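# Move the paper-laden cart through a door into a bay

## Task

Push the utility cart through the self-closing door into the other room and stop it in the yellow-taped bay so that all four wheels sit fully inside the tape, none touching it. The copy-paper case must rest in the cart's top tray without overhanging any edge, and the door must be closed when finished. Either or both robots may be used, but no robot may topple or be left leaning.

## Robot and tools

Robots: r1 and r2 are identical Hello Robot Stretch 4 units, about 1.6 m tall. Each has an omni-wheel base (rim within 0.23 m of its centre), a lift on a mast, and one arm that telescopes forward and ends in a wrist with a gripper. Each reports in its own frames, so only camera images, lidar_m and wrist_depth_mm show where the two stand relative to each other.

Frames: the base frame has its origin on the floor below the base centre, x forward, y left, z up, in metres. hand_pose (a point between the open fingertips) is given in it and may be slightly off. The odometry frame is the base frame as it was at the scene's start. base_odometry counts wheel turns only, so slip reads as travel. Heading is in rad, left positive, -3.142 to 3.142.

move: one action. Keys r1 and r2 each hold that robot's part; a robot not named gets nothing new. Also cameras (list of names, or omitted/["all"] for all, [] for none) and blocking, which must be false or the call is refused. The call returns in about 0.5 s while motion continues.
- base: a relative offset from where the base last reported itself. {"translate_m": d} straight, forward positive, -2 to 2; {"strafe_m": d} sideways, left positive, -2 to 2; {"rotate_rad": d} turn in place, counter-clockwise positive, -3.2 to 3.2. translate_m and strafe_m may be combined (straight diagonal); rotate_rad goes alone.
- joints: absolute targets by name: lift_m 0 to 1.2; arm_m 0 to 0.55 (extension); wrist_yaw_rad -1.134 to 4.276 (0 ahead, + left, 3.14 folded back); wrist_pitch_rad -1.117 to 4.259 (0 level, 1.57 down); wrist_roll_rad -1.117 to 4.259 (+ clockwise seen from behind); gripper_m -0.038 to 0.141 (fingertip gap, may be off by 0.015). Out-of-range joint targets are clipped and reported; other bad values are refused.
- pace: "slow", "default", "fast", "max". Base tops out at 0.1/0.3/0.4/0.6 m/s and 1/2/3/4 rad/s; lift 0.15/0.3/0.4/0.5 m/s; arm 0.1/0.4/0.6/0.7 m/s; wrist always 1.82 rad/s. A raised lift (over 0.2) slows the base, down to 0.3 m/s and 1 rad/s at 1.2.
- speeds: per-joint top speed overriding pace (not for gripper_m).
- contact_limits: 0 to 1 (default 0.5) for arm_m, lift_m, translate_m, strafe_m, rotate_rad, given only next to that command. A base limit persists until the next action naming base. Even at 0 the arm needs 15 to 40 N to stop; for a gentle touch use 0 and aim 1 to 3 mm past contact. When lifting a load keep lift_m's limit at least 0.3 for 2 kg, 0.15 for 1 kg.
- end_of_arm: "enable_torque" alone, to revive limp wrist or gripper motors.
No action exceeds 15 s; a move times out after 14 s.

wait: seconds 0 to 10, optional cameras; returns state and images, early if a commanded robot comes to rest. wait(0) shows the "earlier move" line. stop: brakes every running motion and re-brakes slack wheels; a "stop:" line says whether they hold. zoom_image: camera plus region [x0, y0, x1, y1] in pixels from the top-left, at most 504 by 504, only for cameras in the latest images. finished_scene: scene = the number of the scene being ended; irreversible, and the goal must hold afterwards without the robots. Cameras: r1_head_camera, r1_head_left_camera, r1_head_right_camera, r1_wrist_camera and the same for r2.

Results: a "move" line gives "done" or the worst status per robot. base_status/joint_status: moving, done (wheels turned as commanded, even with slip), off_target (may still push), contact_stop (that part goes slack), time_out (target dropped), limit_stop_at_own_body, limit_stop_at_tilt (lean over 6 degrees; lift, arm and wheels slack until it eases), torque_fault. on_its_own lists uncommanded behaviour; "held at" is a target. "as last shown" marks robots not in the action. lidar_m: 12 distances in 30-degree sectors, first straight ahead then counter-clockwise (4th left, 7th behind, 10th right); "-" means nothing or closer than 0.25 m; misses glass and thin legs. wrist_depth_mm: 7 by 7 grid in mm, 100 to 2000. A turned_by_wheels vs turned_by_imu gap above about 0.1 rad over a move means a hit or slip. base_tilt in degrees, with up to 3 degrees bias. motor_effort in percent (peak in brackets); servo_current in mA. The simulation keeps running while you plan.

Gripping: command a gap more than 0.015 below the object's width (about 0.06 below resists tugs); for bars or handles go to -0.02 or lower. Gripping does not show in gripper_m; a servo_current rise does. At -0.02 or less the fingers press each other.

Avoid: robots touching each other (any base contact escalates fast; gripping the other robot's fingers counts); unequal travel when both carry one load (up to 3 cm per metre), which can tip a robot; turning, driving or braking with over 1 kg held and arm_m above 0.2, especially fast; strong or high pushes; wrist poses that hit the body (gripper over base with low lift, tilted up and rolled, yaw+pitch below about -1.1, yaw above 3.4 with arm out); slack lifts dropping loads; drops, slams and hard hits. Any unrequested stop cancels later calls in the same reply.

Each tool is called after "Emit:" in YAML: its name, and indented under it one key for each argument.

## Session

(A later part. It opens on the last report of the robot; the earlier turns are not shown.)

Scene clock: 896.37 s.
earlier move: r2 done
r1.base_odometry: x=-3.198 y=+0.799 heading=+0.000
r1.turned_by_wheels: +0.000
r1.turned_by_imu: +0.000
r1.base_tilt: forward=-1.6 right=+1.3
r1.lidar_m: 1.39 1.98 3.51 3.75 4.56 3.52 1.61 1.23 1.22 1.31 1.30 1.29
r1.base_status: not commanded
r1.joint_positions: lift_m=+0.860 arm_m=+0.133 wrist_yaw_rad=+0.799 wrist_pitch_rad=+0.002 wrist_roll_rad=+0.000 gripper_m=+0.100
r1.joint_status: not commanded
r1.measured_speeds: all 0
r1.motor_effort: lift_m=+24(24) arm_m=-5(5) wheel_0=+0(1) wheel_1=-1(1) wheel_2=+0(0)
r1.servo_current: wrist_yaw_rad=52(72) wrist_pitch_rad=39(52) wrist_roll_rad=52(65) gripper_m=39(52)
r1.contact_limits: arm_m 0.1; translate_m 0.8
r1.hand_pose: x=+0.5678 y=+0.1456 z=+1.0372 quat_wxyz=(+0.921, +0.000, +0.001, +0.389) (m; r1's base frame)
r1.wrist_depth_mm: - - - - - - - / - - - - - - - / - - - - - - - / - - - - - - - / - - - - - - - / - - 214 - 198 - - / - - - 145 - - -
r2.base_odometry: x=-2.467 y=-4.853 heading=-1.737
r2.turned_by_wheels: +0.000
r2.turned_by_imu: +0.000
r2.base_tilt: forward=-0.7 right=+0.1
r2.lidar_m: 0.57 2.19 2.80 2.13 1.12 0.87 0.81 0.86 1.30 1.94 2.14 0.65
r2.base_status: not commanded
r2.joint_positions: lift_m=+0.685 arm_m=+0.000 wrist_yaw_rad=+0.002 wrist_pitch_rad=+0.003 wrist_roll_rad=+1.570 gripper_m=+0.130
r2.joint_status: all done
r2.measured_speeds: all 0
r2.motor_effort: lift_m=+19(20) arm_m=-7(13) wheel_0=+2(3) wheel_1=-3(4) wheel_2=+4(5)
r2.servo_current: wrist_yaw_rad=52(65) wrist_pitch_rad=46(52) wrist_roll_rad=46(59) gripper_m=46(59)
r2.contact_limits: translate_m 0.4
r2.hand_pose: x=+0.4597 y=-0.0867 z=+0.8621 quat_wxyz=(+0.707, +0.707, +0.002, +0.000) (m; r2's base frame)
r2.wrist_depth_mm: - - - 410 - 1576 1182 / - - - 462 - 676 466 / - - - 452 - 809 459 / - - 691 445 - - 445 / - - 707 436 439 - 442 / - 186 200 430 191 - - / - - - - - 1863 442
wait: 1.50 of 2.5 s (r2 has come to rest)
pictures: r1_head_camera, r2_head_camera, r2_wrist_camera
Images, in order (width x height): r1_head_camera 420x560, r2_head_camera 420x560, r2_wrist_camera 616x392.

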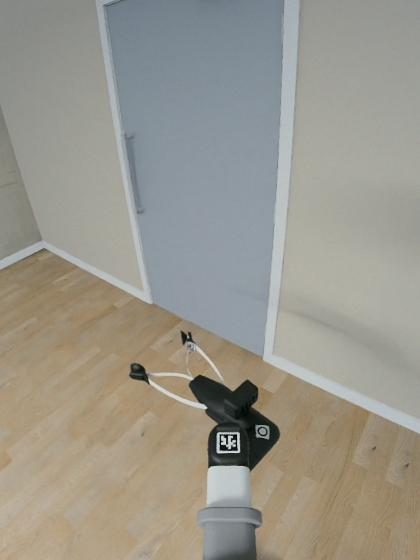

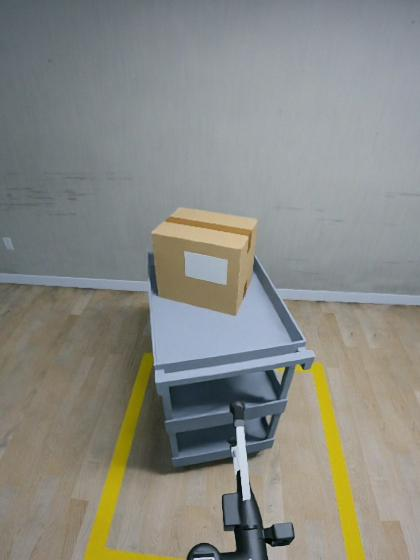

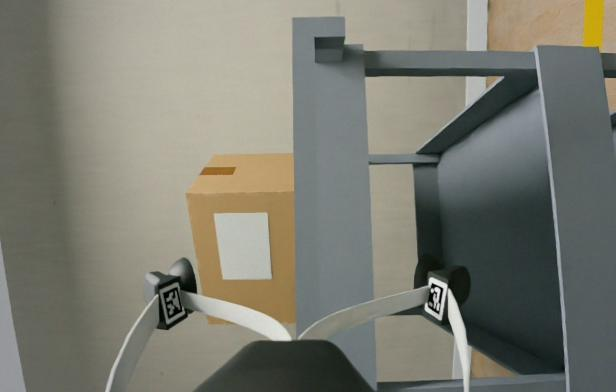

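Emit:
zoom_image:
  camera: "r2_head_camera"
  region: [80, 200, 360, 500]

Emit:
move:
  blocking: false
  r2: {"base":{"translate_m":-0.15}}
  cameras: []

Emit:
wait:
  seconds: 2
  cameras: []

Emit:
move:
  blocking: false
  r2: {"base":{"strafe_m":0.8}}
  cameras: []

Emit:
wait:
  seconds: 5
  cameras: []

Emit:
move:
  blocking: false
  r2: {"base":{"rotate_rad":-0.55}}
  cameras: []

Emit:
wait:
  seconds: 2.5
  cameras: ["r2_head_camera"]

Emit:
zoom_image:
  camera: "r2_head_camera"
  region: [80, 200, 400, 520]

Scaled by 1.680 from the camera's 420x560 image, which has a finer 1200x1600 frame.

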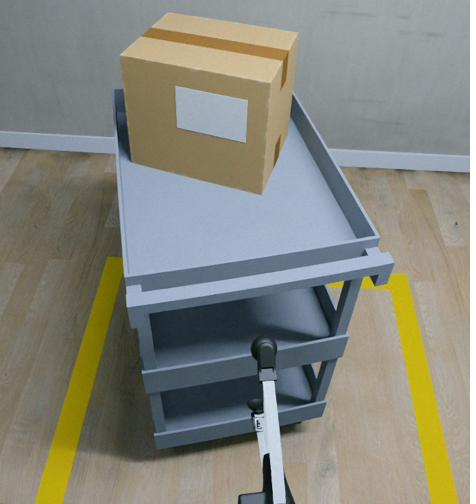

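Scene clock: 933.97 s.
move: r2 moving
r1: as last shown
r1.lidar_m: 1.39 1.97 3.51 3.75 4.57 3.52 1.61 1.24 1.22 1.32 1.33 1.27
r1.motor_effort: lift_m=+24(24) arm_m=-5(5) wheel_0=+1(1) wheel_1=-1(1) wheel_2=+0(0)
r1.servo_current: wrist_yaw_rad=52(65) wrist_pitch_rad=39(52) wrist_roll_rad=46(59) gripper_m=39(46)
r1.contact_limits: arm_m 0.1; translate_m 0.8
r1.wrist_depth_mm: - - - - - - - / - - - - - - - / - - - - - - - / - - - - - - - / - - - - - - - / - - 215 - 198 - - / - - - 145 - - -
r2.base_odometry: x=-2.461 y=-4.822 heading=-1.737
r2.turned_by_wheels: +0.000
r2.turned_by_imu: +0.000
r2.base_tilt: forward=-0.7 right=+0.1
r2.lidar_m: 0.61 2.22 2.80 2.03 1.07 0.86 0.76 0.84 1.26 1.95 2.16 0.68
r2.base_status: translate_m moving
r2.joint_positions: lift_m=+0.685 arm_m=+0.000 wrist_yaw_rad=+0.002 wrist_pitch_rad=+0.003 wrist_roll_rad=+1.570 gripper_m=+0.130
r2.joint_status: not commanded
r2.measured_speeds: translate_m=-0.122 strafe_m=-0.002 rotate_rad=-0.002 lift_m=+0.000 arm_m=+0.000 wrist_yaw_rad=+0.000 wrist_pitch_rad=+0.000 wrist_roll_rad=+0.000
r2.motor_effort: lift_m=+19(19) arm_m=-7(7) wheel_0=-9(9) wheel_1=-7(8) wheel_2=+12(13)
r2.servo_current: wrist_yaw_rad=52(52) wrist_pitch_rad=39(46) wrist_roll_rad=46(59) gripper_m=46(52)
r2.hand_pose: x=+0.4597 y=-0.0867 z=+0.8621 quat_wxyz=(+0.707, +0.707, +0.002, +0.000) (m; r2's base frame)
r2.wrist_depth_mm: - - - 439 - 1576 1255 / - - - 488 - 699 496 / - - - 484 - 831 484 / - - 723 473 - - 473 / - - 759 469 466 - 462 / - 186 195 459 190 - 459 / - - - - - 1756 449
pictures: none
No camera images: "cameras" was empty.

Scene clock: 935.30 s.
earlier move: r2 done
r1.base_odometry: x=-3.198 y=+0.799 heading=+0.000
r1.turned_by_wheels: +0.000
r1.turned_by_imu: +0.000
r1.base_tilt: forward=-1.6 right=+1.3
r1.lidar_m: 1.40 1.97 3.49 3.76 4.57 3.50 1.62 1.23 1.20 1.31 1.29 1.27
r1.base_status: not commanded
r1.joint_positions: lift_m=+0.860 arm_m=+0.133 wrist_yaw_rad=+0.799 wrist_pitch_rad=+0.002 wrist_roll_rad=+0.000 gripper_m=+0.100
r1.joint_status: not commanded
r1.measured_speeds: all 0
r1.motor_effort: lift_m=+24(24) arm_m=-5(5) wheel_0=+1(1) wheel_1=-1(1) wheel_2=+0(0)
r1.servo_current: wrist_yaw_rad=39(65) wrist_pitch_rad=46(52) wrist_roll_rad=33(72) gripper_m=39(46)
r1.contact_limits: arm_m 0.1; translate_m 0.8
r1.hand_pose: x=+0.5678 y=+0.1456 z=+1.0372 quat_wxyz=(+0.921, +0.000, +0.001, +0.389) (m; r1's base frame)
r1.wrist_depth_mm: - - - - - - - / - - - - - - - / - - - - - - - / - - - - - - - / - - - - - - - / - - 214 - 198 - - / - - - 145 - - -
r2.base_odometry: x=-2.442 y=-4.705 heading=-1.737
r2.turned_by_wheels: +0.000
r2.turned_by_imu: +0.000
r2.base_tilt: forward=-0.7 right=+0.1
r2.lidar_m: 0.71 2.35 2.83 1.74 0.95 0.72 0.62 0.70 1.06 1.94 2.12 0.78
r2.base_status: done
r2.joint_positions: lift_m=+0.685 arm_m=+0.000 wrist_yaw_rad=+0.002 wrist_pitch_rad=+0.003 wrist_roll_rad=+1.570 gripper_m=+0.130
r2.joint_status: not commanded
r2.measured_speeds: all 0
r2.motor_effort: lift_m=+19(19) arm_m=-7(7) wheel_0=-3(11) wheel_1=-5(8) wheel_2=+4(13)
r2.servo_current: wrist_yaw_rad=46(59) wrist_pitch_rad=33(46) wrist_roll_rad=52(59) gripper_m=52(59)
r2.hand_pose: x=+0.4597 y=-0.0867 z=+0.8621 quat_wxyz=(+0.707, +0.707, +0.002, +0.000) (m; r2's base frame)
r2.wrist_depth_mm: - - - - - 1661 1255 / - - - 615 - 741 1118 / - - - 609 - 609 891 / - - 842 597 - 597 - / - - 878 591 1098 580 591 / - - 218 574 195 569 574 / - - - - - 1756 1138
wait: 1.33 of 2 s (r2 has come to rest)
pictures: none
No camera images: "cameras" was empty.

Scene clock: 935.80 s.
move: r2 moving
r1: as last shown
r1.lidar_m: 1.39 1.97 3.51 3.76 4.56 3.54 1.60 1.24 1.21 1.31 1.29 1.27
r1.motor_effort: lift_m=+24(24) arm_m=-5(5) wheel_0=+0(1) wheel_1=-1(1) wheel_2=+0(0)
r1.servo_current: wrist_yaw_rad=46(59) wrist_pitch_rad=46(46) wrist_roll_rad=46(72) gripper_m=39(46)
r1.contact_limits: arm_m 0.1; translate_m 0.8
r2.base_odometry: x=-2.406 y=-4.711 heading=-1.737
r2.turned_by_wheels: +0.000
r2.turned_by_imu: +0.000
r2.base_tilt: forward=-0.7 right=+0.1
r2.lidar_m: 0.72 2.36 2.80 1.71 0.94 0.73 0.64 0.70 1.05 2.00 2.16 0.79
r2.base_status: strafe_m moving
r2.joint_positions: lift_m=+0.685 arm_m=+0.000 wrist_yaw_rad=+0.002 wrist_pitch_rad=+0.003 wrist_roll_rad=+1.570 gripper_m=+0.130
r2.joint_status: not commanded
r2.measured_speeds: translate_m=-0.001 strafe_m=+0.139 rotate_rad=+0.003 lift_m=+0.000 arm_m=+0.000 wrist_yaw_rad=+0.000 wrist_pitch_rad=+0.000 wrist_roll_rad=+0.000
r2.motor_effort: lift_m=+19(19) arm_m=-7(7) wheel_0=-8(13) wheel_1=+11(11) wheel_2=+1(3)
r2.servo_current: wrist_yaw_rad=46(52) wrist_pitch_rad=52(52) wrist_roll_rad=52(59) gripper_m=59(59)
r2.hand_pose: x=+0.4597 y=-0.0867 z=+0.8621 quat_wxyz=(+0.707, +0.707, +0.002, +0.000) (m; r2's base frame)
r2.wrist_depth_mm: - - - - - 1661 1229 / - - - 609 - 615 1060 / - - - 603 - 603 878 / - - 842 591 - 597 585 / - - 878 585 1098 580 585 / - - 216 569 191 564 564 / - - - - - 1863 1205
pictures: none
No camera images: "cameras" was empty.

Scene clock: 939.30 s.
earlier move: r2 done
r1.base_odometry: x=-3.198 y=+0.799 heading=+0.000
r1.turned_by_wheels: +0.000
r1.turned_by_imu: +0.000
r1.base_tilt: forward=-1.6 right=+1.3
r1.lidar_m: 1.40 2.00 3.52 3.78 4.57 3.53 1.59 1.22 1.22 1.29 1.32 1.28
r1.base_status: not commanded
r1.joint_positions: lift_m=+0.860 arm_m=+0.133 wrist_yaw_rad=+0.799 wrist_pitch_rad=+0.002 wrist_roll_rad=+0.000 gripper_m=+0.100
r1.joint_status: not commanded
r1.measured_speeds: all 0
r1.motor_effort: lift_m=+24(24) arm_m=-5(5) wheel_0=+1(1) wheel_1=-1(1) wheel_2=+0(0)
r1.servo_current: wrist_yaw_rad=59(72) wrist_pitch_rad=39(52) wrist_roll_rad=52(72) gripper_m=46(52)
r1.contact_limits: arm_m 0.1; translate_m 0.8
r1.hand_pose: x=+0.5678 y=+0.1456 z=+1.0372 quat_wxyz=(+0.921, +0.000, +0.001, +0.389) (m; r1's base frame)
r1.wrist_depth_mm: - - - - - - - / - - - - - - - / - - - - - - - / - - - - - - - / - - - - - - - / - - 214 - 198 - - / - - - 145 - - -
r2.base_odometry: x=-1.653 y=-4.838 heading=-1.737
r2.turned_by_wheels: +0.000
r2.turned_by_imu: +0.000
r2.base_tilt: forward=-0.7 right=+0.0
r2.lidar_m: 2.27 2.43 2.00 1.48 0.68 0.55 0.61 0.68 1.03 2.74 1.05 1.02
r2.base_status: done
r2.joint_positions: lift_m=+0.685 arm_m=+0.000 wrist_yaw_rad=+0.002 wrist_pitch_rad=+0.003 wrist_roll_rad=+1.570 gripper_m=+0.130
r2.joint_status: not commanded
r2.measured_speeds: all 0
r2.motor_effort: lift_m=+19(19) arm_m=-7(7) wheel_0=-1(13) wheel_1=+1(12) wheel_2=+0(3)
r2.servo_current: wrist_yaw_rad=33(59) wrist_pitch_rad=46(52) wrist_roll_rad=46(59) gripper_m=46(59)
r2.hand_pose: x=+0.4597 y=-0.0867 z=+0.8621 quat_wxyz=(+0.707, +0.707, +0.002, +0.000) (m; r2's base frame)
r2.wrist_depth_mm: - - - - - 1661 1098 / - - - - - 1708 1182 / - - - - - 1708 1182 / - - - - - 1708 1205 / - - - - - 1618 1205 / - - 217 - 219 1430 1205 / - - - - - 1863 1205
wait: 3.50 of 5 s (r2 has come to rest)
pictures: none
No camera images: "cameras" was empty.

Scene clock: 939.80 s.
move: r2 moving
r1: as last shown
r1.lidar_m: 1.38 2.01 3.50 3.76 4.55 3.52 1.61 1.24 1.21 1.32 1.31 1.29
r1.servo_current: wrist_yaw_rad=46(72) wrist_pitch_rad=46(46) wrist_roll_rad=46(52) gripper_m=46(46)
r1.contact_limits: arm_m 0.1; translate_m 0.8
r1.wrist_depth_mm: - - - - - - - / - - - - - - - / - - - - - - - / - - - - - - - / - - - - - - - / - - 215 - 198 - - / - - - 145 - - -
r2.base_odometry: x=-1.653 y=-4.838 heading=-1.989
r2.turned_by_wheels: -0.251
r2.turned_by_imu: -0.244
r2.base_tilt: forward=-0.6 right=+0.1
r2.lidar_m: 1.30 2.31 2.15 2.01 0.90 0.57 0.56 0.62 0.81 1.48 2.76 0.99
r2.base_status: rotate_rad moving
r2.joint_positions: lift_m=+0.685 arm_m=+0.000 wrist_yaw_rad=+0.002 wrist_pitch_rad=+0.003 wrist_roll_rad=+1.570 gripper_m=+0.130
r2.joint_status: not commanded
r2.measured_speeds: translate_m=+0.002 strafe_m=+0.000 rotate_rad=-0.971 lift_m=+0.000 arm_m=+0.000 wrist_yaw_rad=+0.000 wrist_pitch_rad=+0.000 wrist_roll_rad=+0.000
r2.motor_effort: lift_m=+19(19) arm_m=-7(7) wheel_0=+9(9) wheel_1=+10(10) wheel_2=+10(11)
r2.servo_current: wrist_yaw_rad=46(59) wrist_pitch_rad=39(52) wrist_roll_rad=52(52) gripper_m=52(52)
r2.hand_pose: x=+0.4597 y=-0.0867 z=+0.8621 quat_wxyz=(+0.707, +0.707, +0.002, +0.000) (m; r2's base frame)
r2.wrist_depth_mm: - - - 976 - - - / - - - 1042 - 1336 - / - - - - - 1708 1160 / - - - - - 1756 1182 / - - - - - 1618 1205 / - - 217 - 219 1430 1229 / - - - - - 1921 1205
pictures: none
No camera images: "cameras" was empty.

Scene clock: 940.63 s.
earlier move: r2 done
r1.base_odometry: x=-3.198 y=+0.799 heading=+0.000
r1.turned_by_wheels: +0.000
r1.turned_by_imu: +0.000
r1.base_tilt: forward=-1.6 right=+1.3
r1.lidar_m: 1.36 1.99 3.49 3.76 4.58 3.51 1.60 1.24 1.21 1.31 1.31 1.28
r1.base_status: not commanded
r1.joint_positions: lift_m=+0.860 arm_m=+0.133 wrist_yaw_rad=+0.799 wrist_pitch_rad=+0.002 wrist_roll_rad=+0.000 gripper_m=+0.100
r1.joint_status: not commanded
r1.measured_speeds: all 0
r1.motor_effort: lift_m=+24(24) arm_m=-5(5) wheel_0=+1(1) wheel_1=-1(1) wheel_2=+0(0)
r1.servo_current: wrist_yaw_rad=65(72) wrist_pitch_rad=46(46) wrist_roll_rad=59(59) gripper_m=46(52)
r1.contact_limits: arm_m 0.1; translate_m 0.8
r1.hand_pose: x=+0.5678 y=+0.1456 z=+1.0372 quat_wxyz=(+0.921, +0.000, +0.001, +0.389) (m; r1's base frame)
r1.wrist_depth_mm: - - - - - - - / - - - - - - - / - - - - - - - / - - - - - - - / - - - - - - - / - - 214 - 198 - - / - - - 145 - - -
r2.base_odometry: x=-1.653 y=-4.838 heading=-2.287
r2.turned_by_wheels: -0.298
r2.turned_by_imu: -0.290
r2.base_tilt: forward=-0.7 right=+0.1
r2.lidar_m: 0.99 2.27 2.45 2.00 1.58 0.74 0.56 0.62 0.66 1.01 2.74 1.12
r2.base_status: done
r2.joint_positions: lift_m=+0.685 arm_m=+0.000 wrist_yaw_rad=+0.002 wrist_pitch_rad=+0.003 wrist_roll_rad=+1.570 gripper_m=+0.130
r2.joint_status: not commanded
r2.measured_speeds: all 0
r2.motor_effort: lift_m=+19(19) arm_m=-7(7) wheel_0=+2(9) wheel_1=+2(10) wheel_2=+5(11)
r2.servo_current: wrist_yaw_rad=52(59) wrist_pitch_rad=39(52) wrist_roll_rad=46(52) gripper_m=52(59)
r2.hand_pose: x=+0.4597 y=-0.0867 z=+0.8621 quat_wxyz=(+0.707, +0.707, +0.002, +0.000) (m; r2's base frame)
r2.wrist_depth_mm: - - - - - 1708 1160 / - - - - - 1618 1078 / - - - - - 917 - / - - - 1118 - - - / - - - 1098 - 1366 1138 / - - 199 - 194 1430 1205 / - - - - - 1708 1182
wait: 0.83 of 2.5 s (r2 has come to rest)
pictures: r2_head_camera
Images, in order (width x height): r2_head_camera 420x560.

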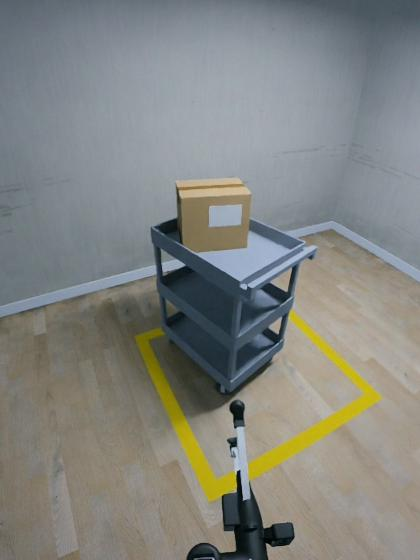

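Scaled by 1.575 from the camera's 420x560 image, which has a finer 1200x1600 frame.

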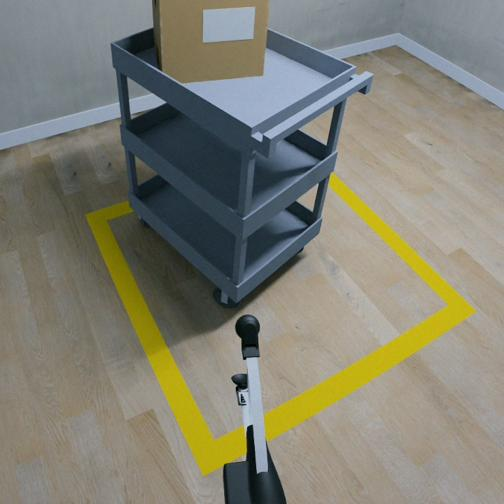

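Emit:
zoom_image:
  camera: "r2_head_camera"
  region: [140, 160, 330, 300]

Emit:
move:
  blocking: false
  r2: {"base":{"rotate_rad":0.55}}
  cameras: []

Emit:
wait:
  seconds: 2
  cameras: []

Emit:
move:
  blocking: false
  r2: {"base":{"strafe_m":-0.8}}
  cameras: []

Emit:
wait:
  seconds: 5
  cameras: ["r2_head_camera"]

Scaled by 2.653 from the camera's 420x560 image, which has a finer 1200x1600 frame.

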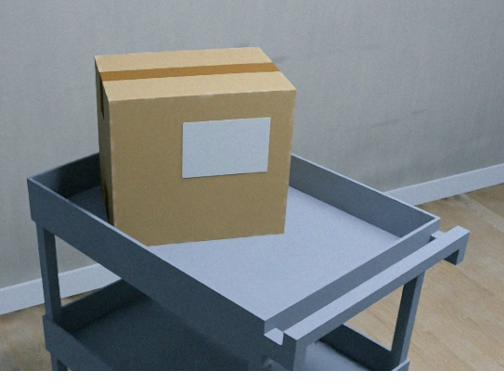

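Scene clock: 963.90 s.
move: r2 moving
r1: as last shown
r1.lidar_m: 1.36 1.97 3.50 3.75 4.56 3.51 1.59 1.24 1.21 1.30 1.29 1.29
r1.motor_effort: lift_m=+24(24) arm_m=-5(5) wheel_0=+0(1) wheel_1=-1(1) wheel_2=+0(0)
r1.servo_current: wrist_yaw_rad=26(59) wrist_pitch_rad=46(46) wrist_roll_rad=52(59) gripper_m=33(46)
r1.contact_limits: arm_m 0.1; translate_m 0.8
r2.base_odometry: x=-1.653 y=-4.838 heading=-2.036
r2.turned_by_wheels: +0.251
r2.turned_by_imu: +0.244
r2.base_tilt: forward=-0.7 right=+0.1
r2.lidar_m: 1.20 2.28 2.19 1.98 1.00 0.59 0.55 0.62 0.80 1.33 2.76 1.00
r2.base_status: rotate_rad moving
r2.joint_positions: lift_m=+0.685 arm_m=+0.000 wrist_yaw_rad=+0.002 wrist_pitch_rad=+0.003 wrist_roll_rad=+1.570 gripper_m=+0.130
r2.joint_status: not commanded
r2.measured_speeds: translate_m=+0.001 strafe_m=+0.001 rotate_rad=+0.973 lift_m=+0.000 arm_m=+0.000 wrist_yaw_rad=+0.000 wrist_pitch_rad=+0.000 wrist_roll_rad=+0.000
r2.motor_effort: lift_m=+19(19) arm_m=-7(7) wheel_0=-6(8) wheel_1=-9(10) wheel_2=-11(11)
r2.servo_current: wrist_yaw_rad=39(59) wrist_pitch_rad=39(46) wrist_roll_rad=52(52) gripper_m=52(59)
r2.hand_pose: x=+0.4597 y=-0.0867 z=+0.8621 quat_wxyz=(+0.707, +0.707, +0.002, +0.000) (m; r2's base frame)
r2.wrist_depth_mm: - - - 1060 - 788 - / - - - 1042 - - - / - - - 1060 - 1397 1060 / - - - - - 1863 1182 / - - - - - 1618 1205 / - 196 195 - 195 1464 1205 / - - - - - 1756 1229
pictures: none
No camera images: "cameras" was empty.

Scene clock: 964.73 s.
earlier move: r2 done
r1.base_odometry: x=-3.198 y=+0.799 heading=+0.000
r1.turned_by_wheels: +0.000
r1.turned_by_imu: +0.000
r1.base_tilt: forward=-1.6 right=+1.3
r1.lidar_m: 1.39 1.96 3.50 3.74 4.56 3.51 1.59 1.20 1.21 1.29 1.30 1.27
r1.base_status: not commanded
r1.joint_positions: lift_m=+0.860 arm_m=+0.133 wrist_yaw_rad=+0.799 wrist_pitch_rad=+0.002 wrist_roll_rad=+0.000 gripper_m=+0.100
r1.joint_status: not commanded
r1.measured_speeds: all 0
r1.motor_effort: lift_m=+24(24) arm_m=-5(5) wheel_0=+0(1) wheel_1=-1(1) wheel_2=+0(0)
r1.servo_current: wrist_yaw_rad=39(59) wrist_pitch_rad=46(52) wrist_roll_rad=39(65) gripper_m=39(46)
r1.contact_limits: arm_m 0.1; translate_m 0.8
r1.hand_pose: x=+0.5678 y=+0.1456 z=+1.0372 quat_wxyz=(+0.921, +0.000, +0.001, +0.389) (m; r1's base frame)
r1.wrist_depth_mm: - - - - - - - / - - - - - - - / - - - - - - - / - - - - - - - / - - - - - - - / - - 215 - 198 - - / - - - 145 - - -
r2.base_odometry: x=-1.653 y=-4.838 heading=-1.737
r2.turned_by_wheels: +0.299
r2.turned_by_imu: +0.291
r2.base_tilt: forward=-0.7 right=+0.1
r2.lidar_m: 2.25 2.47 2.01 1.49 0.71 0.55 0.59 0.67 1.01 2.74 1.06 0.98
r2.base_status: done
r2.joint_positions: lift_m=+0.685 arm_m=+0.000 wrist_yaw_rad=+0.002 wrist_pitch_rad=+0.003 wrist_roll_rad=+1.570 gripper_m=+0.130
r2.joint_status: not commanded
r2.measured_speeds: all 0
r2.motor_effort: lift_m=+19(19) arm_m=-7(7) wheel_0=-3(8) wheel_1=-4(10) wheel_2=-4(11)
r2.servo_current: wrist_yaw_rad=52(59) wrist_pitch_rad=46(52) wrist_roll_rad=39(59) gripper_m=52(59)
r2.hand_pose: x=+0.4597 y=-0.0867 z=+0.8621 quat_wxyz=(+0.707, +0.707, +0.002, +0.000) (m; r2's base frame)
r2.wrist_depth_mm: - - - - - 1661 1098 / - - - - - 1708 1205 / - - - - - 1708 1182 / - - - - - 1756 1205 / - - - - - 1618 1205 / - - 217 - 220 1430 1205 / - - - - - 1863 1182
wait: 0.83 of 2 s (r2 has come to rest)
pictures: none
No camera images: "cameras" was empty.

Scene clock: 965.23 s.
move: r2 moving
r1: as last shown
r1.lidar_m: 1.37 1.98 3.51 3.75 4.57 3.49 1.60 1.24 1.22 1.30 1.30 1.28
r1.motor_effort: lift_m=+24(24) arm_m=-5(5) wheel_0=+1(1) wheel_1=+0(1) wheel_2=+0(0)
r1.servo_current: wrist_yaw_rad=33(72) wrist_pitch_rad=39(46) wrist_roll_rad=59(59) gripper_m=46(46)
r1.contact_limits: arm_m 0.1; translate_m 0.8
r1.wrist_depth_mm: - - - - - - - / - - - - - - - / - - - - - - - / - - - - - - - / - - - - - - - / - - 214 - 198 - - / - - - 144 - - -
r2.base_odometry: x=-1.688 y=-4.832 heading=-1.738
r2.turned_by_wheels: +0.000
r2.turned_by_imu: +0.000
r2.base_tilt: forward=-0.7 right=+0.1
r2.lidar_m: 2.25 2.47 2.05 1.47 0.72 0.57 0.62 0.69 1.01 2.71 1.08 0.96
r2.base_status: strafe_m moving
r2.joint_positions: lift_m=+0.685 arm_m=+0.000 wrist_yaw_rad=+0.002 wrist_pitch_rad=+0.003 wrist_roll_rad=+1.570 gripper_m=+0.130
r2.joint_status: not commanded
r2.measured_speeds: translate_m=-0.001 strafe_m=-0.139 rotate_rad=+0.003 lift_m=+0.000 arm_m=+0.000 wrist_yaw_rad=+0.000 wrist_pitch_rad=+0.000 wrist_roll_rad=+0.000
r2.motor_effort: lift_m=+19(19) arm_m=-7(7) wheel_0=+9(13) wheel_1=-12(12) wheel_2=+0(3)
r2.servo_current: wrist_yaw_rad=39(52) wrist_pitch_rad=39(46) wrist_roll_rad=46(59) gripper_m=52(59)
r2.hand_pose: x=+0.4597 y=-0.0867 z=+0.8621 quat_wxyz=(+0.707, +0.707, +0.002, +0.000) (m; r2's base frame)
r2.wrist_depth_mm: - - - 1060 - 1708 1098 / - - - - - 1708 1182 / - - - - - 1708 1205 / - - - - - 1708 1205 / - - - - - 1618 1182 / - - 217 - 219 1397 1205 / - - - - - 1863 1182
pictures: none
No camera images: "cameras" was empty.

Scene clock: 968.73 s.
earlier move: r2 done
r1.base_odometry: x=-3.198 y=+0.799 heading=+0.000
r1.turned_by_wheels: +0.000
r1.turned_by_imu: +0.000
r1.base_tilt: forward=-1.6 right=+1.3
r1.lidar_m: 1.39 1.98 3.50 3.77 4.54 3.51 1.59 1.23 1.21 1.31 1.30 1.29
r1.base_status: not commanded
r1.joint_positions: lift_m=+0.860 arm_m=+0.133 wrist_yaw_rad=+0.799 wrist_pitch_rad=+0.002 wrist_roll_rad=+0.000 gripper_m=+0.100
r1.joint_status: not commanded
r1.measured_speeds: all 0
r1.motor_effort: lift_m=+24(24) arm_m=-5(5) wheel_0=+1(1) wheel_1=-1(1) wheel_2=+0(0)
r1.servo_current: wrist_yaw_rad=59(72) wrist_pitch_rad=46(52) wrist_roll_rad=46(72) gripper_m=39(52)
r1.contact_limits: arm_m 0.1; translate_m 0.8
r1.hand_pose: x=+0.5678 y=+0.1456 z=+1.0372 quat_wxyz=(+0.921, +0.000, +0.001, +0.389) (m; r1's base frame)
r1.wrist_depth_mm: - - - - - - - / - - - - - - - / - - - - - - - / - - - - - - - / - - - - - - - / - - 215 - 198 - - / - - - 145 - - -
r2.base_odometry: x=-2.442 y=-4.706 heading=-1.738
r2.turned_by_wheels: +0.000
r2.turned_by_imu: +0.000
r2.base_tilt: forward=-0.7 right=+0.0
r2.lidar_m: 0.74 2.35 2.82 1.76 0.93 0.74 0.63 0.69 1.06 1.93 2.12 0.79
r2.base_status: done
r2.joint_positions: lift_m=+0.685 arm_m=+0.000 wrist_yaw_rad=+0.002 wrist_pitch_rad=+0.003 wrist_roll_rad=+1.570 gripper_m=+0.130
r2.joint_status: not commanded
r2.measured_speeds: all 0
r2.motor_effort: lift_m=+19(19) arm_m=-7(7) wheel_0=+3(13) wheel_1=-3(12) wheel_2=+0(3)
r2.servo_current: wrist_yaw_rad=59(59) wrist_pitch_rad=46(46) wrist_roll_rad=52(59) gripper_m=46(59)
r2.hand_pose: x=+0.4597 y=-0.0867 z=+0.8621 quat_wxyz=(+0.707, +0.707, +0.002, +0.000) (m; r2's base frame)
r2.wrist_depth_mm: - - - - - 1661 1205 / - - - 603 - 741 1118 / - - - 603 - 615 904 / - - 842 591 - 597 - / - - 878 591 1098 585 580 / - - 218 569 195 569 574 / - - - - - 1708 1138
wait: 3.50 of 5 s (r2 has come to rest)
pictures: r2_head_camera
Images, in order (width x height): r2_head_camera 420x560.

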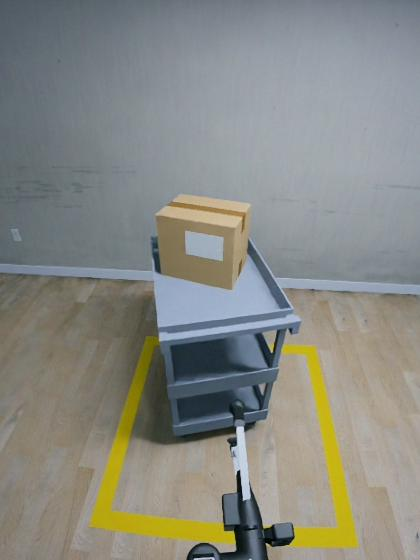

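Emit:
move:
  blocking: false
  r2: {"joints":{"arm_m":0.35},"speeds":{"arm_m":0.3}}
  cameras: []

Emit:
wait:
  seconds: 2.5
  cameras: ["r2_wrist_camera"]

Emit:
move:
  blocking: false
  r2: {"joints":{"gripper_m":-0.02}}
  cameras: []

Emit:
wait:
  seconds: 2
  cameras: ["r2_wrist_camera"]

Emit:
move:
  blocking: false
  r2: {"base":{"translate_m":-0.2},"contact_limits":{"translate_m":0.7},"pace":"slow"}
  cameras: []

Emit:
wait:
  seconds: 4
  cameras: ["r2_head_camera"]

Scene clock: 981.77 s.
move: r2 moving
r1: as last shown
r1.lidar_m: 1.40 1.97 3.50 3.76 4.57 3.52 1.61 1.24 1.21 1.32 1.31 1.28
r1.servo_current: wrist_yaw_rad=59(59) wrist_pitch_rad=52(52) wrist_roll_rad=59(72) gripper_m=46(46)
r1.contact_limits: arm_m 0.1; translate_m 0.8
r2.base_odometry: x=-2.442 y=-4.706 heading=-1.738
r2.turned_by_wheels: +0.000
r2.turned_by_imu: +0.000
r2.base_tilt: forward=-0.7 right=+0.0
r2.lidar_m: 0.71 2.35 2.83 1.75 0.94 0.72 0.66 0.71 1.04 1.94 2.14 0.82
r2.base_status: not commanded
r2.joint_positions: lift_m=+0.685 arm_m=+0.051 wrist_yaw_rad=+0.002 wrist_pitch_rad=+0.003 wrist_roll_rad=+1.570 gripper_m=+0.130
r2.joint_status: arm_m moving
r2.measured_speeds: translate_m=+0.000 strafe_m=+0.000 rotate_rad=+0.000 lift_m=+0.000 arm_m=+0.195 wrist_yaw_rad=+0.000 wrist_pitch_rad=+0.000 wrist_roll_rad=+0.000
r2.motor_effort: lift_m=+19(19) arm_m=+2(11) wheel_0=+2(3) wheel_1=-3(4) wheel_2=+0(1)
r2.servo_current: wrist_yaw_rad=52(52) wrist_pitch_rad=39(46) wrist_roll_rad=39(52) gripper_m=46(52)
r2.hand_pose: x=+0.5100 y=-0.0867 z=+0.8621 quat_wxyz=(+0.707, +0.707, +0.002, +0.000) (m; r2's base frame)
r2.wrist_depth_mm: - - - - - 1708 1229 / - - - 517 - 715 580 / - - - 559 - 569 564 / - - 798 549 - 554 549 / - - 831 544 544 - 539 / - 193 218 530 195 530 530 / - - - - 530 1499 525
pictures: none
No camera images: "cameras" was empty.

Scene clock: 983.47 s.
earlier move: r2 done
r1.base_odometry: x=-3.198 y=+0.799 heading=+0.000
r1.turned_by_wheels: +0.000
r1.turned_by_imu: +0.000
r1.base_tilt: forward=-1.6 right=+1.3
r1.lidar_m: 1.37 1.99 3.51 3.76 4.58 3.52 1.61 1.20 1.21 1.29 1.32 1.29
r1.base_status: not commanded
r1.joint_positions: lift_m=+0.860 arm_m=+0.133 wrist_yaw_rad=+0.799 wrist_pitch_rad=+0.002 wrist_roll_rad=+0.000 gripper_m=+0.100
r1.joint_status: not commanded
r1.measured_speeds: all 0
r1.motor_effort: lift_m=+24(24) arm_m=-5(5) wheel_0=+1(1) wheel_1=-1(1) wheel_2=+0(0)
r1.servo_current: wrist_yaw_rad=52(65) wrist_pitch_rad=46(52) wrist_roll_rad=46(72) gripper_m=39(52)
r1.contact_limits: arm_m 0.1; translate_m 0.8
r1.hand_pose: x=+0.5678 y=+0.1456 z=+1.0372 quat_wxyz=(+0.921, +0.000, +0.001, +0.389) (m; r1's base frame)
r1.wrist_depth_mm: - - - - - - - / - - - - - - - / - - - - - - - / - - - - - - - / - - - - - - - / - - 215 - 198 - - / - - - 145 - - -
r2.base_odometry: x=-2.442 y=-4.706 heading=-1.738
r2.turned_by_wheels: +0.000
r2.turned_by_imu: +0.000
r2.base_tilt: forward=-0.7 right=+0.1
r2.lidar_m: 0.70 2.35 2.83 1.73 0.95 0.73 0.65 0.70 1.08 1.96 2.09 0.80
r2.base_status: not commanded
r2.joint_positions: lift_m=+0.685 arm_m=+0.350 wrist_yaw_rad=+0.002 wrist_pitch_rad=+0.003 wrist_roll_rad=+1.570 gripper_m=+0.130
r2.joint_status: all done
r2.measured_speeds: all 0
r2.motor_effort: lift_m=+19(19) arm_m=+7(11) wheel_0=+2(3) wheel_1=-3(4) wheel_2=+0(1)
r2.servo_current: wrist_yaw_rad=39(59) wrist_pitch_rad=39(52) wrist_roll_rad=46(52) gripper_m=46(59)
r2.hand_pose: x=+0.8093 y=-0.0867 z=+0.8621 quat_wxyz=(+0.707, +0.707, +0.002, +0.000) (m; r2's base frame)
r2.wrist_depth_mm: - - - 198 260 1464 1205 / - - - 193 256 1464 521 / - - 615 190 251 768 - / - 484 484 187 246 854 - / - 500 504 183 241 - - / - 189 539 179 213 - - / - - 585 - - - -
wait: 1.70 of 2.5 s (r2 has come to rest)
pictures: r2_wrist_camera
Images, in order (width x height): r2_wrist_camera 616x392.

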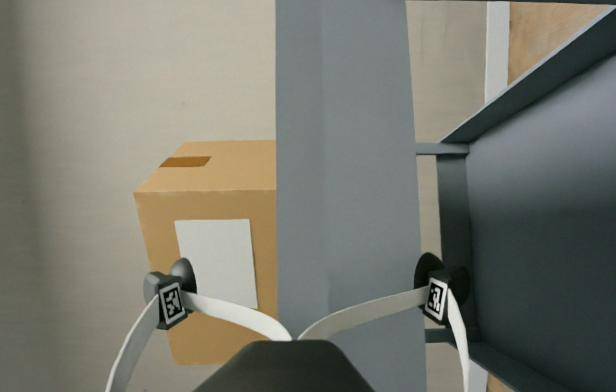

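Scene clock: 983.97 s.
move: r2 moving
r1: as last shown
r1.base_tilt: forward=-1.6 right=+1.2
r1.lidar_m: 1.39 1.97 3.51 3.75 4.56 3.52 1.60 1.22 1.20 1.31 1.32 1.26
r1.motor_effort: lift_m=+24(24) arm_m=-5(5) wheel_0=+0(1) wheel_1=-1(1) wheel_2=+0(0)
r1.servo_current: wrist_yaw_rad=33(59) wrist_pitch_rad=46(46) wrist_roll_rad=52(65) gripper_m=39(46)
r1.contact_limits: arm_m 0.1; translate_m 0.8
r1.wrist_depth_mm: - - - - - - - / - - - - - - - / - - - - - - - / - - - - - - - / - - - - - - - / - - 214 - 197 - - / - - - 145 - - -
r2.base_odometry: x=-2.442 y=-4.706 heading=-1.738
r2.turned_by_wheels: +0.000
r2.turned_by_imu: +0.000
r2.base_tilt: forward=-0.7 right=+0.1
r2.lidar_m: 0.72 2.35 2.81 1.74 0.92 0.73 0.65 0.71 1.05 1.92 2.12 0.79
r2.base_status: not commanded
r2.joint_positions: lift_m=+0.685 arm_m=+0.350 wrist_yaw_rad=+0.002 wrist_pitch_rad=+0.003 wrist_roll_rad=+1.570 gripper_m=+0.117
r2.joint_status: gripper_m moving
r2.measured_speeds: all 0
r2.motor_effort: lift_m=+19(19) arm_m=+7(8) wheel_0=+3(3) wheel_1=-3(3) wheel_2=+0(0)
r2.servo_current: wrist_yaw_rad=46(65) wrist_pitch_rad=39(46) wrist_roll_rad=46(59) gripper_m=111(111)
r2.hand_pose: x=+0.8093 y=-0.0867 z=+0.8621 quat_wxyz=(+0.707, +0.707, +0.002, +0.000) (m; r2's base frame)
r2.wrist_depth_mm: - - - 197 260 1499 1229 / - - - 194 255 1464 521 / - - 621 190 250 768 - / - 484 488 187 246 842 - / - 504 500 183 240 - - / - 186 200 179 199 - - / - - 585 - - - -
pictures: none
No camera images: "cameras" was empty.

Scene clock: 985.77 s.
earlier move: r2 done
r1.base_odometry: x=-3.198 y=+0.799 heading=+0.000
r1.turned_by_wheels: +0.000
r1.turned_by_imu: +0.000
r1.base_tilt: forward=-1.6 right=+1.3
r1.lidar_m: 1.39 1.99 3.50 3.76 4.54 3.53 1.61 1.22 1.21 1.32 1.32 1.28
r1.base_status: not commanded
r1.joint_positions: lift_m=+0.860 arm_m=+0.133 wrist_yaw_rad=+0.799 wrist_pitch_rad=+0.002 wrist_roll_rad=+0.000 gripper_m=+0.100
r1.joint_status: not commanded
r1.measured_speeds: all 0
r1.motor_effort: lift_m=+24(24) arm_m=-5(5) wheel_0=+1(1) wheel_1=-1(1) wheel_2=+0(0)
r1.servo_current: wrist_yaw_rad=52(65) wrist_pitch_rad=39(52) wrist_roll_rad=52(65) gripper_m=46(52)
r1.contact_limits: arm_m 0.1; translate_m 0.8
r1.hand_pose: x=+0.5678 y=+0.1456 z=+1.0372 quat_wxyz=(+0.921, +0.000, +0.001, +0.389) (m; r1's base frame)
r1.wrist_depth_mm: - - - - - - - / - - - - - - - / - - - - - - - / - - - - - - - / - - - - - - - / - - 214 - 198 - - / - - - 145 - - -
r2.base_odometry: x=-2.442 y=-4.706 heading=-1.737
r2.turned_by_wheels: +0.000
r2.turned_by_imu: +0.000
r2.base_tilt: forward=-0.7 right=+0.0
r2.lidar_m: 0.72 2.36 2.83 1.75 0.95 0.71 0.64 0.70 1.08 1.94 2.11 0.79
r2.base_status: not commanded
r2.joint_positions: lift_m=+0.685 arm_m=+0.350 wrist_yaw_rad=-0.001 wrist_pitch_rad=+0.006 wrist_roll_rad=+1.570 gripper_m=-0.019
r2.joint_status: all done
r2.measured_speeds: all 0
r2.motor_effort: lift_m=+19(19) arm_m=+4(8) wheel_0=+2(3) wheel_1=-2(4) wheel_2=+1(1)
r2.servo_current: wrist_yaw_rad=46(65) wrist_pitch_rad=46(59) wrist_roll_rad=59(72) gripper_m=104(260)
r2.hand_pose: x=+0.8092 y=-0.0876 z=+0.8613 quat_wxyz=(+0.707, +0.707, +0.002, -0.002) (m; r2's base frame)
r2.wrist_depth_mm: - - - 195 262 1464 1160 / - - - 191 253 1499 530 / - - 640 187 248 768 - / - 477 477 183 244 842 - / - 500 500 180 237 - - / - 521 186 175 179 - - / - - 569 - - - -
wait: 1.80 of 2 s (r2 has come to rest)
pictures: r2_wrist_camera
Images, in order (width x height): r2_wrist_camera 616x392.

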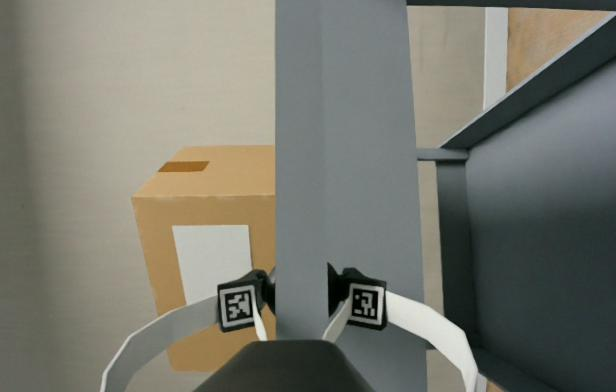

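Scene clock: 986.27 s.
move: r2 moving
r1: as last shown
r1.lidar_m: 1.38 1.98 3.50 3.78 4.56 3.53 1.62 1.24 1.22 1.31 1.32 1.29
r1.motor_effort: lift_m=+24(24) arm_m=-5(5) wheel_0=+1(1) wheel_1=+0(1) wheel_2=+0(0)
r1.servo_current: wrist_yaw_rad=46(52) wrist_pitch_rad=39(46) wrist_roll_rad=46(72) gripper_m=46(46)
r1.contact_limits: arm_m 0.1; translate_m 0.8
r1.wrist_depth_mm: - - - - - - - / - - - - - - - / - - - - - - - / - - - - - - - / - - - - - - - / - - 215 - 197 - - / - - - 145 - - -
r2.base_odometry: x=-2.440 y=-4.694 heading=-1.738
r2.turned_by_wheels: -0.001
r2.turned_by_imu: +0.000
r2.base_tilt: forward=-0.7 right=+0.0
r2.lidar_m: 0.71 2.36 2.83 1.70 0.91 0.73 0.62 0.68 1.07 1.95 2.13 0.79
r2.base_status: translate_m moving
r2.joint_positions: lift_m=+0.685 arm_m=+0.350 wrist_yaw_rad=-0.001 wrist_pitch_rad=+0.006 wrist_roll_rad=+1.570 gripper_m=-0.019
r2.joint_status: not commanded
r2.measured_speeds: translate_m=-0.048 strafe_m=+0.000 rotate_rad=-0.001 lift_m=+0.000 arm_m=+0.000 wrist_yaw_rad=+0.000 wrist_pitch_rad=+0.000 wrist_roll_rad=+0.000
r2.motor_effort: lift_m=+19(19) arm_m=+4(4) wheel_0=-9(9) wheel_1=-7(9) wheel_2=+12(12)
r2.servo_current: wrist_yaw_rad=52(52) wrist_pitch_rad=46(52) wrist_roll_rad=59(59) gripper_m=104(111)
r2.contact_limits: translate_m 0.7
r2.hand_pose: x=+0.8092 y=-0.0876 z=+0.8613 quat_wxyz=(+0.707, +0.707, +0.002, -0.002) (m; r2's base frame)
r2.wrist_depth_mm: - - - 193 257 1499 1182 / - - - 190 251 1537 512 / - - 621 186 246 759 - / - 480 484 182 241 842 - / - 500 500 180 238 - - / - 521 185 176 179 - - / - - 574 - - - -
pictures: none
No camera images: "cameras" was empty.

Scene clock: 989.03 s.
earlier move: r2 done
r1.base_odometry: x=-3.198 y=+0.799 heading=+0.000
r1.turned_by_wheels: +0.000
r1.turned_by_imu: +0.000
r1.base_tilt: forward=-1.6 right=+1.3
r1.lidar_m: 1.40 1.98 3.49 3.78 4.55 3.52 1.58 1.22 1.21 1.29 1.31 1.27
r1.base_status: not commanded
r1.joint_positions: lift_m=+0.860 arm_m=+0.133 wrist_yaw_rad=+0.799 wrist_pitch_rad=+0.002 wrist_roll_rad=+0.000 gripper_m=+0.100
r1.joint_status: not commanded
r1.measured_speeds: all 0
r1.motor_effort: lift_m=+24(24) arm_m=-5(5) wheel_0=+0(2) wheel_1=-1(1) wheel_2=+0(0)
r1.servo_current: wrist_yaw_rad=26(72) wrist_pitch_rad=46(52) wrist_roll_rad=52(72) gripper_m=39(52)
r1.contact_limits: arm_m 0.1; translate_m 0.8
r1.hand_pose: x=+0.5678 y=+0.1456 z=+1.0372 quat_wxyz=(+0.921, +0.000, +0.001, +0.389) (m; r1's base frame)
r1.wrist_depth_mm: - - - - - - - / - - - - - - - / - - - - - - - / - - - - - - - / - - - - - - - / - - 214 - 198 - - / - - - 145 - - -
r2.base_odometry: x=-2.408 y=-4.509 heading=-1.738
r2.turned_by_wheels: +0.000
r2.turned_by_imu: -0.001
r2.base_tilt: forward=-0.7 right=+0.1
r2.lidar_m: 0.72 2.58 2.84 1.22 0.69 0.54 0.42 0.49 0.75 1.91 2.09 0.79
r2.base_status: done
r2.joint_positions: lift_m=+0.685 arm_m=+0.350 wrist_yaw_rad=-0.001 wrist_pitch_rad=+0.006 wrist_roll_rad=+1.570 gripper_m=-0.019
r2.joint_status: not commanded
r2.measured_speeds: all 0
r2.motor_effort: lift_m=+19(19) arm_m=+4(4) wheel_0=-8(14) wheel_1=-6(10) wheel_2=+6(12)
r2.servo_current: wrist_yaw_rad=39(65) wrist_pitch_rad=39(52) wrist_roll_rad=46(65) gripper_m=91(117)
r2.contact_limits: translate_m 0.7
r2.hand_pose: x=+0.8092 y=-0.0876 z=+0.8613 quat_wxyz=(+0.707, +0.707, +0.002, -0.002) (m; r2's base frame)
r2.wrist_depth_mm: - - - 184 247 1661 1205 / - - - 181 244 1499 - / - - 574 179 240 778 - / - 469 473 236 236 842 - / - 500 500 174 233 820 - / - 525 186 171 179 - - / - - - - - - -
wait: 2.77 of 4 s (r2 has come to rest)
pictures: r2_head_camera
Images, in order (width x height): r2_head_camera 420x560.

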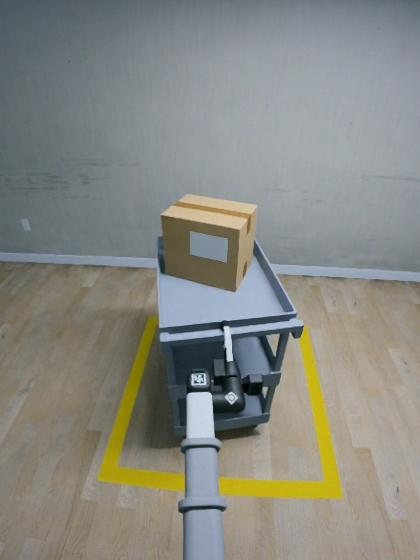

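Emit:
move:
  blocking: false
  r2: {"joints":{"gripper_m":0.13}}
  cameras: []

Emit:
wait:
  seconds: 2
  cameras: []

Emit:
move:
  blocking: false
  r2: {"joints":{"arm_m":0.1},"speeds":{"arm_m":0.2}}
  cameras: []

Emit:
wait:
  seconds: 2.5
  cameras: ["r2_head_camera","r1_head_camera"]

Scene clock: 999.23 s.
move: r2 moving
r1: as last shown
r1.base_tilt: forward=-1.6 right=+1.2
r1.lidar_m: 1.39 1.98 3.51 3.78 4.57 3.50 1.59 1.24 1.22 1.29 1.30 1.27
r1.motor_effort: lift_m=+24(24) arm_m=-5(5) wheel_0=+1(1) wheel_1=+0(1) wheel_2=+0(0)
r1.servo_current: wrist_yaw_rad=52(59) wrist_pitch_rad=33(46) wrist_roll_rad=52(59) gripper_m=46(46)
r1.contact_limits: arm_m 0.1; translate_m 0.8
r2.base_odometry: x=-2.408 y=-4.509 heading=-1.738
r2.turned_by_wheels: +0.000
r2.turned_by_imu: +0.000
r2.base_tilt: forward=-0.6 right=+0.1
r2.lidar_m: 0.74 2.55 2.84 1.20 0.69 0.55 0.44 0.49 0.75 1.91 2.12 0.79
r2.base_status: not commanded
r2.joint_positions: lift_m=+0.685 arm_m=+0.350 wrist_yaw_rad=-0.001 wrist_pitch_rad=+0.006 wrist_roll_rad=+1.570 gripper_m=+0.005
r2.joint_status: gripper_m moving
r2.measured_speeds: all 0
r2.motor_effort: lift_m=+19(19) arm_m=+4(4) wheel_0=-7(8) wheel_1=-5(6) wheel_2=+4(6)
r2.servo_current: wrist_yaw_rad=52(52) wrist_pitch_rad=46(46) wrist_roll_rad=46(52) gripper_m=111(111)
r2.contact_limits: translate_m 0.7
r2.hand_pose: x=+0.8092 y=-0.0876 z=+0.8613 quat_wxyz=(+0.707, +0.707, +0.002, -0.002) (m; r2's base frame)
r2.wrist_depth_mm: - - - 189 251 1618 1229 / - - - 186 248 1661 - / - - 585 183 245 788 - / - 469 477 181 242 842 - / - 504 504 179 237 820 - / - - 191 175 182 - - / - - - - - - -
pictures: none
No camera images: "cameras" was empty.

Scene clock: 1001.03 s.
earlier move: r2 done
r1.base_odometry: x=-3.198 y=+0.799 heading=+0.000
r1.turned_by_wheels: +0.000
r1.turned_by_imu: +0.000
r1.base_tilt: forward=-1.5 right=+1.3
r1.lidar_m: 1.39 1.98 3.50 3.79 4.55 3.49 1.60 1.25 1.22 1.30 1.31 1.28
r1.base_status: not commanded
r1.joint_positions: lift_m=+0.860 arm_m=+0.133 wrist_yaw_rad=+0.799 wrist_pitch_rad=+0.002 wrist_roll_rad=+0.000 gripper_m=+0.100
r1.joint_status: not commanded
r1.measured_speeds: all 0
r1.motor_effort: lift_m=+24(24) arm_m=-5(5) wheel_0=+1(1) wheel_1=-1(1) wheel_2=+0(0)
r1.servo_current: wrist_yaw_rad=59(65) wrist_pitch_rad=46(46) wrist_roll_rad=52(72) gripper_m=46(46)
r1.contact_limits: arm_m 0.1; translate_m 0.8
r1.hand_pose: x=+0.5678 y=+0.1456 z=+1.0372 quat_wxyz=(+0.921, +0.000, +0.001, +0.389) (m; r1's base frame)
r1.wrist_depth_mm: - - - - - - - / - - - - - - - / - - - - - - - / - - - - - - - / - - - - - - - / - - 215 - 198 - - / - - - 145 - - -
r2.base_odometry: x=-2.408 y=-4.509 heading=-1.738
r2.turned_by_wheels: +0.000
r2.turned_by_imu: +0.001
r2.base_tilt: forward=-0.7 right=+0.1
r2.lidar_m: 0.72 2.57 2.84 1.23 0.69 0.54 0.42 0.46 0.74 1.92 2.09 0.81
r2.base_status: not commanded
r2.joint_positions: lift_m=+0.685 arm_m=+0.350 wrist_yaw_rad=-0.001 wrist_pitch_rad=+0.005 wrist_roll_rad=+1.570 gripper_m=+0.130
r2.joint_status: all done
r2.measured_speeds: all 0
r2.motor_effort: lift_m=+19(19) arm_m=+4(4) wheel_0=-4(8) wheel_1=-4(6) wheel_2=+4(6)
r2.servo_current: wrist_yaw_rad=46(59) wrist_pitch_rad=39(52) wrist_roll_rad=59(59) gripper_m=52(117)
r2.contact_limits: translate_m 0.7
r2.hand_pose: x=+0.8092 y=-0.0876 z=+0.8616 quat_wxyz=(+0.707, +0.707, +0.002, -0.002) (m; r2's base frame)
r2.wrist_depth_mm: - - - 202 264 1576 1182 / - - - 199 260 1576 - / - - 585 196 255 820 - / - 488 488 193 252 854 - / - 512 517 189 248 842 - / - 189 544 187 213 - - / - - 597 - - - -
wait: 1.80 of 2 s (r2 has come to rest)
pictures: none
No camera images: "cameras" was empty.

Scene clock: 1001.53 s.
move: r2 moving
r1: as last shown
r1.base_tilt: forward=-1.6 right=+1.3
r1.lidar_m: 1.40 1.96 3.49 3.76 4.55 3.53 1.60 1.24 1.21 1.29 1.30 1.28
r1.servo_current: wrist_yaw_rad=52(59) wrist_pitch_rad=39(46) wrist_roll_rad=46(65) gripper_m=39(46)
r1.contact_limits: arm_m 0.1; translate_m 0.8
r1.wrist_depth_mm: - - - - - - - / - - - - - - - / - - - - - - - / - - - - - - - / - - - - - - - / - - 215 - 198 - - / - - - 144 - - -
r2.base_odometry: x=-2.408 y=-4.509 heading=-1.738
r2.turned_by_wheels: +0.000
r2.turned_by_imu: +0.000
r2.base_tilt: forward=-0.7 right=+0.1
r2.lidar_m: 0.74 2.58 2.82 1.22 0.68 0.53 0.43 0.49 0.75 1.91 2.07 0.80
r2.base_status: not commanded
r2.joint_positions: lift_m=+0.685 arm_m=+0.299 wrist_yaw_rad=-0.001 wrist_pitch_rad=+0.005 wrist_roll_rad=+1.570 gripper_m=+0.130
r2.joint_status: arm_m moving
r2.measured_speeds: translate_m=+0.000 strafe_m=+0.000 rotate_rad=+0.000 lift_m=+0.000 arm_m=-0.195 wrist_yaw_rad=+0.000 wrist_pitch_rad=+0.000 wrist_roll_rad=+0.000
r2.motor_effort: lift_m=+19(19) arm_m=-5(13) wheel_0=-4(5) wheel_1=-3(4) wheel_2=+4(4)
r2.servo_current: wrist_yaw_rad=46(52) wrist_pitch_rad=46(52) wrist_roll_rad=46(59) gripper_m=59(59)
r2.contact_limits: translate_m 0.7
r2.hand_pose: x=+0.7587 y=-0.0876 z=+0.8616 quat_wxyz=(+0.707, +0.707, +0.002, -0.002) (m; r2's base frame)
r2.wrist_depth_mm: - - - 244 307 1576 455 / - - - 241 301 1661 - / - - 634 237 297 831 - / - 530 535 234 294 - - / - - 559 230 289 - - / - 186 597 227 196 - - / - - - - - 1863 -
pictures: none
No camera images: "cameras" was empty.

Scene clock: 1003.07 s.
earlier move: r2 done
r1.base_odometry: x=-3.198 y=+0.799 heading=+0.000
r1.turned_by_wheels: +0.000
r1.turned_by_imu: +0.000
r1.base_tilt: forward=-1.6 right=+1.3
r1.lidar_m: 1.38 1.97 3.51 3.76 4.53 3.49 1.60 1.23 1.21 1.30 1.29 1.27
r1.base_status: not commanded
r1.joint_positions: lift_m=+0.860 arm_m=+0.133 wrist_yaw_rad=+0.799 wrist_pitch_rad=+0.002 wrist_roll_rad=+0.000 gripper_m=+0.100
r1.joint_status: not commanded
r1.measured_speeds: all 0
r1.motor_effort: lift_m=+24(24) arm_m=-5(5) wheel_0=+0(1) wheel_1=-1(1) wheel_2=+0(0)
r1.servo_current: wrist_yaw_rad=39(59) wrist_pitch_rad=39(52) wrist_roll_rad=46(72) gripper_m=46(52)
r1.contact_limits: arm_m 0.1; translate_m 0.8
r1.hand_pose: x=+0.5678 y=+0.1456 z=+1.0372 quat_wxyz=(+0.921, +0.000, +0.001, +0.389) (m; r1's base frame)
r1.wrist_depth_mm: - - - - - - - / - - - - - - - / - - - - - - - / - - - - - - - / - - - - - - - / - - 216 - 198 - - / - - - 145 - - -
r2.base_odometry: x=-2.408 y=-4.509 heading=-1.738
r2.turned_by_wheels: +0.000
r2.turned_by_imu: +0.000
r2.base_tilt: forward=-0.7 right=+0.0
r2.lidar_m: 0.73 2.54 2.83 1.24 0.68 0.52 0.44 0.48 0.76 1.93 2.10 0.81
r2.base_status: not commanded
r2.joint_positions: lift_m=+0.685 arm_m=+0.100 wrist_yaw_rad=-0.001 wrist_pitch_rad=+0.005 wrist_roll_rad=+1.570 gripper_m=+0.130
r2.joint_status: all done
r2.measured_speeds: all 0
r2.motor_effort: lift_m=+19(19) arm_m=-7(13) wheel_0=-4(5) wheel_1=-4(4) wheel_2=+4(4)
r2.servo_current: wrist_yaw_rad=52(52) wrist_pitch_rad=46(52) wrist_roll_rad=46(59) gripper_m=52(59)
r2.contact_limits: translate_m 0.7
r2.hand_pose: x=+0.5594 y=-0.0876 z=+0.8616 quat_wxyz=(+0.707, +0.707, +0.002, -0.002) (m; r2's base frame)
r2.wrist_depth_mm: - - - - - 1618 1182 / - - - 512 - 676 517 / - - 917 504 1098 759 508 / - - 750 496 1098 - 504 / - - 788 492 - - 496 / - - 218 484 213 - 484 / - - - - - 488 484
wait: 1.53 of 2.5 s (r2 has come to rest)
pictures: r1_head_camera, r2_head_camera
Images, in order (width x height): r1_head_camera 420x560, r2_head_camera 420x560.

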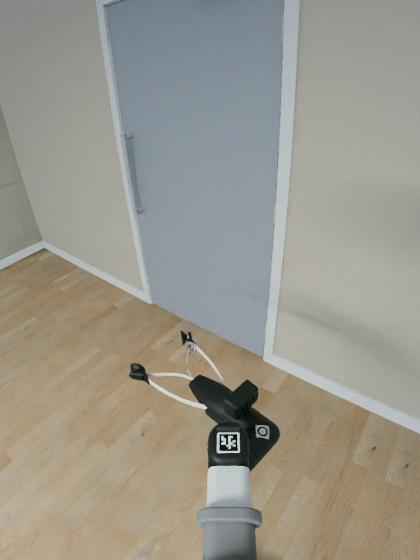

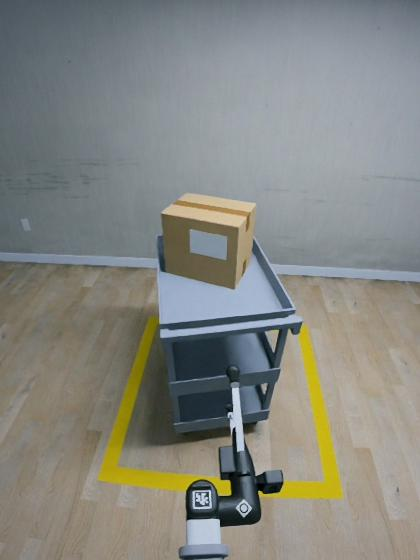

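Emit:
finished_scene:
  scene: 1

The scene is finished: the task was done.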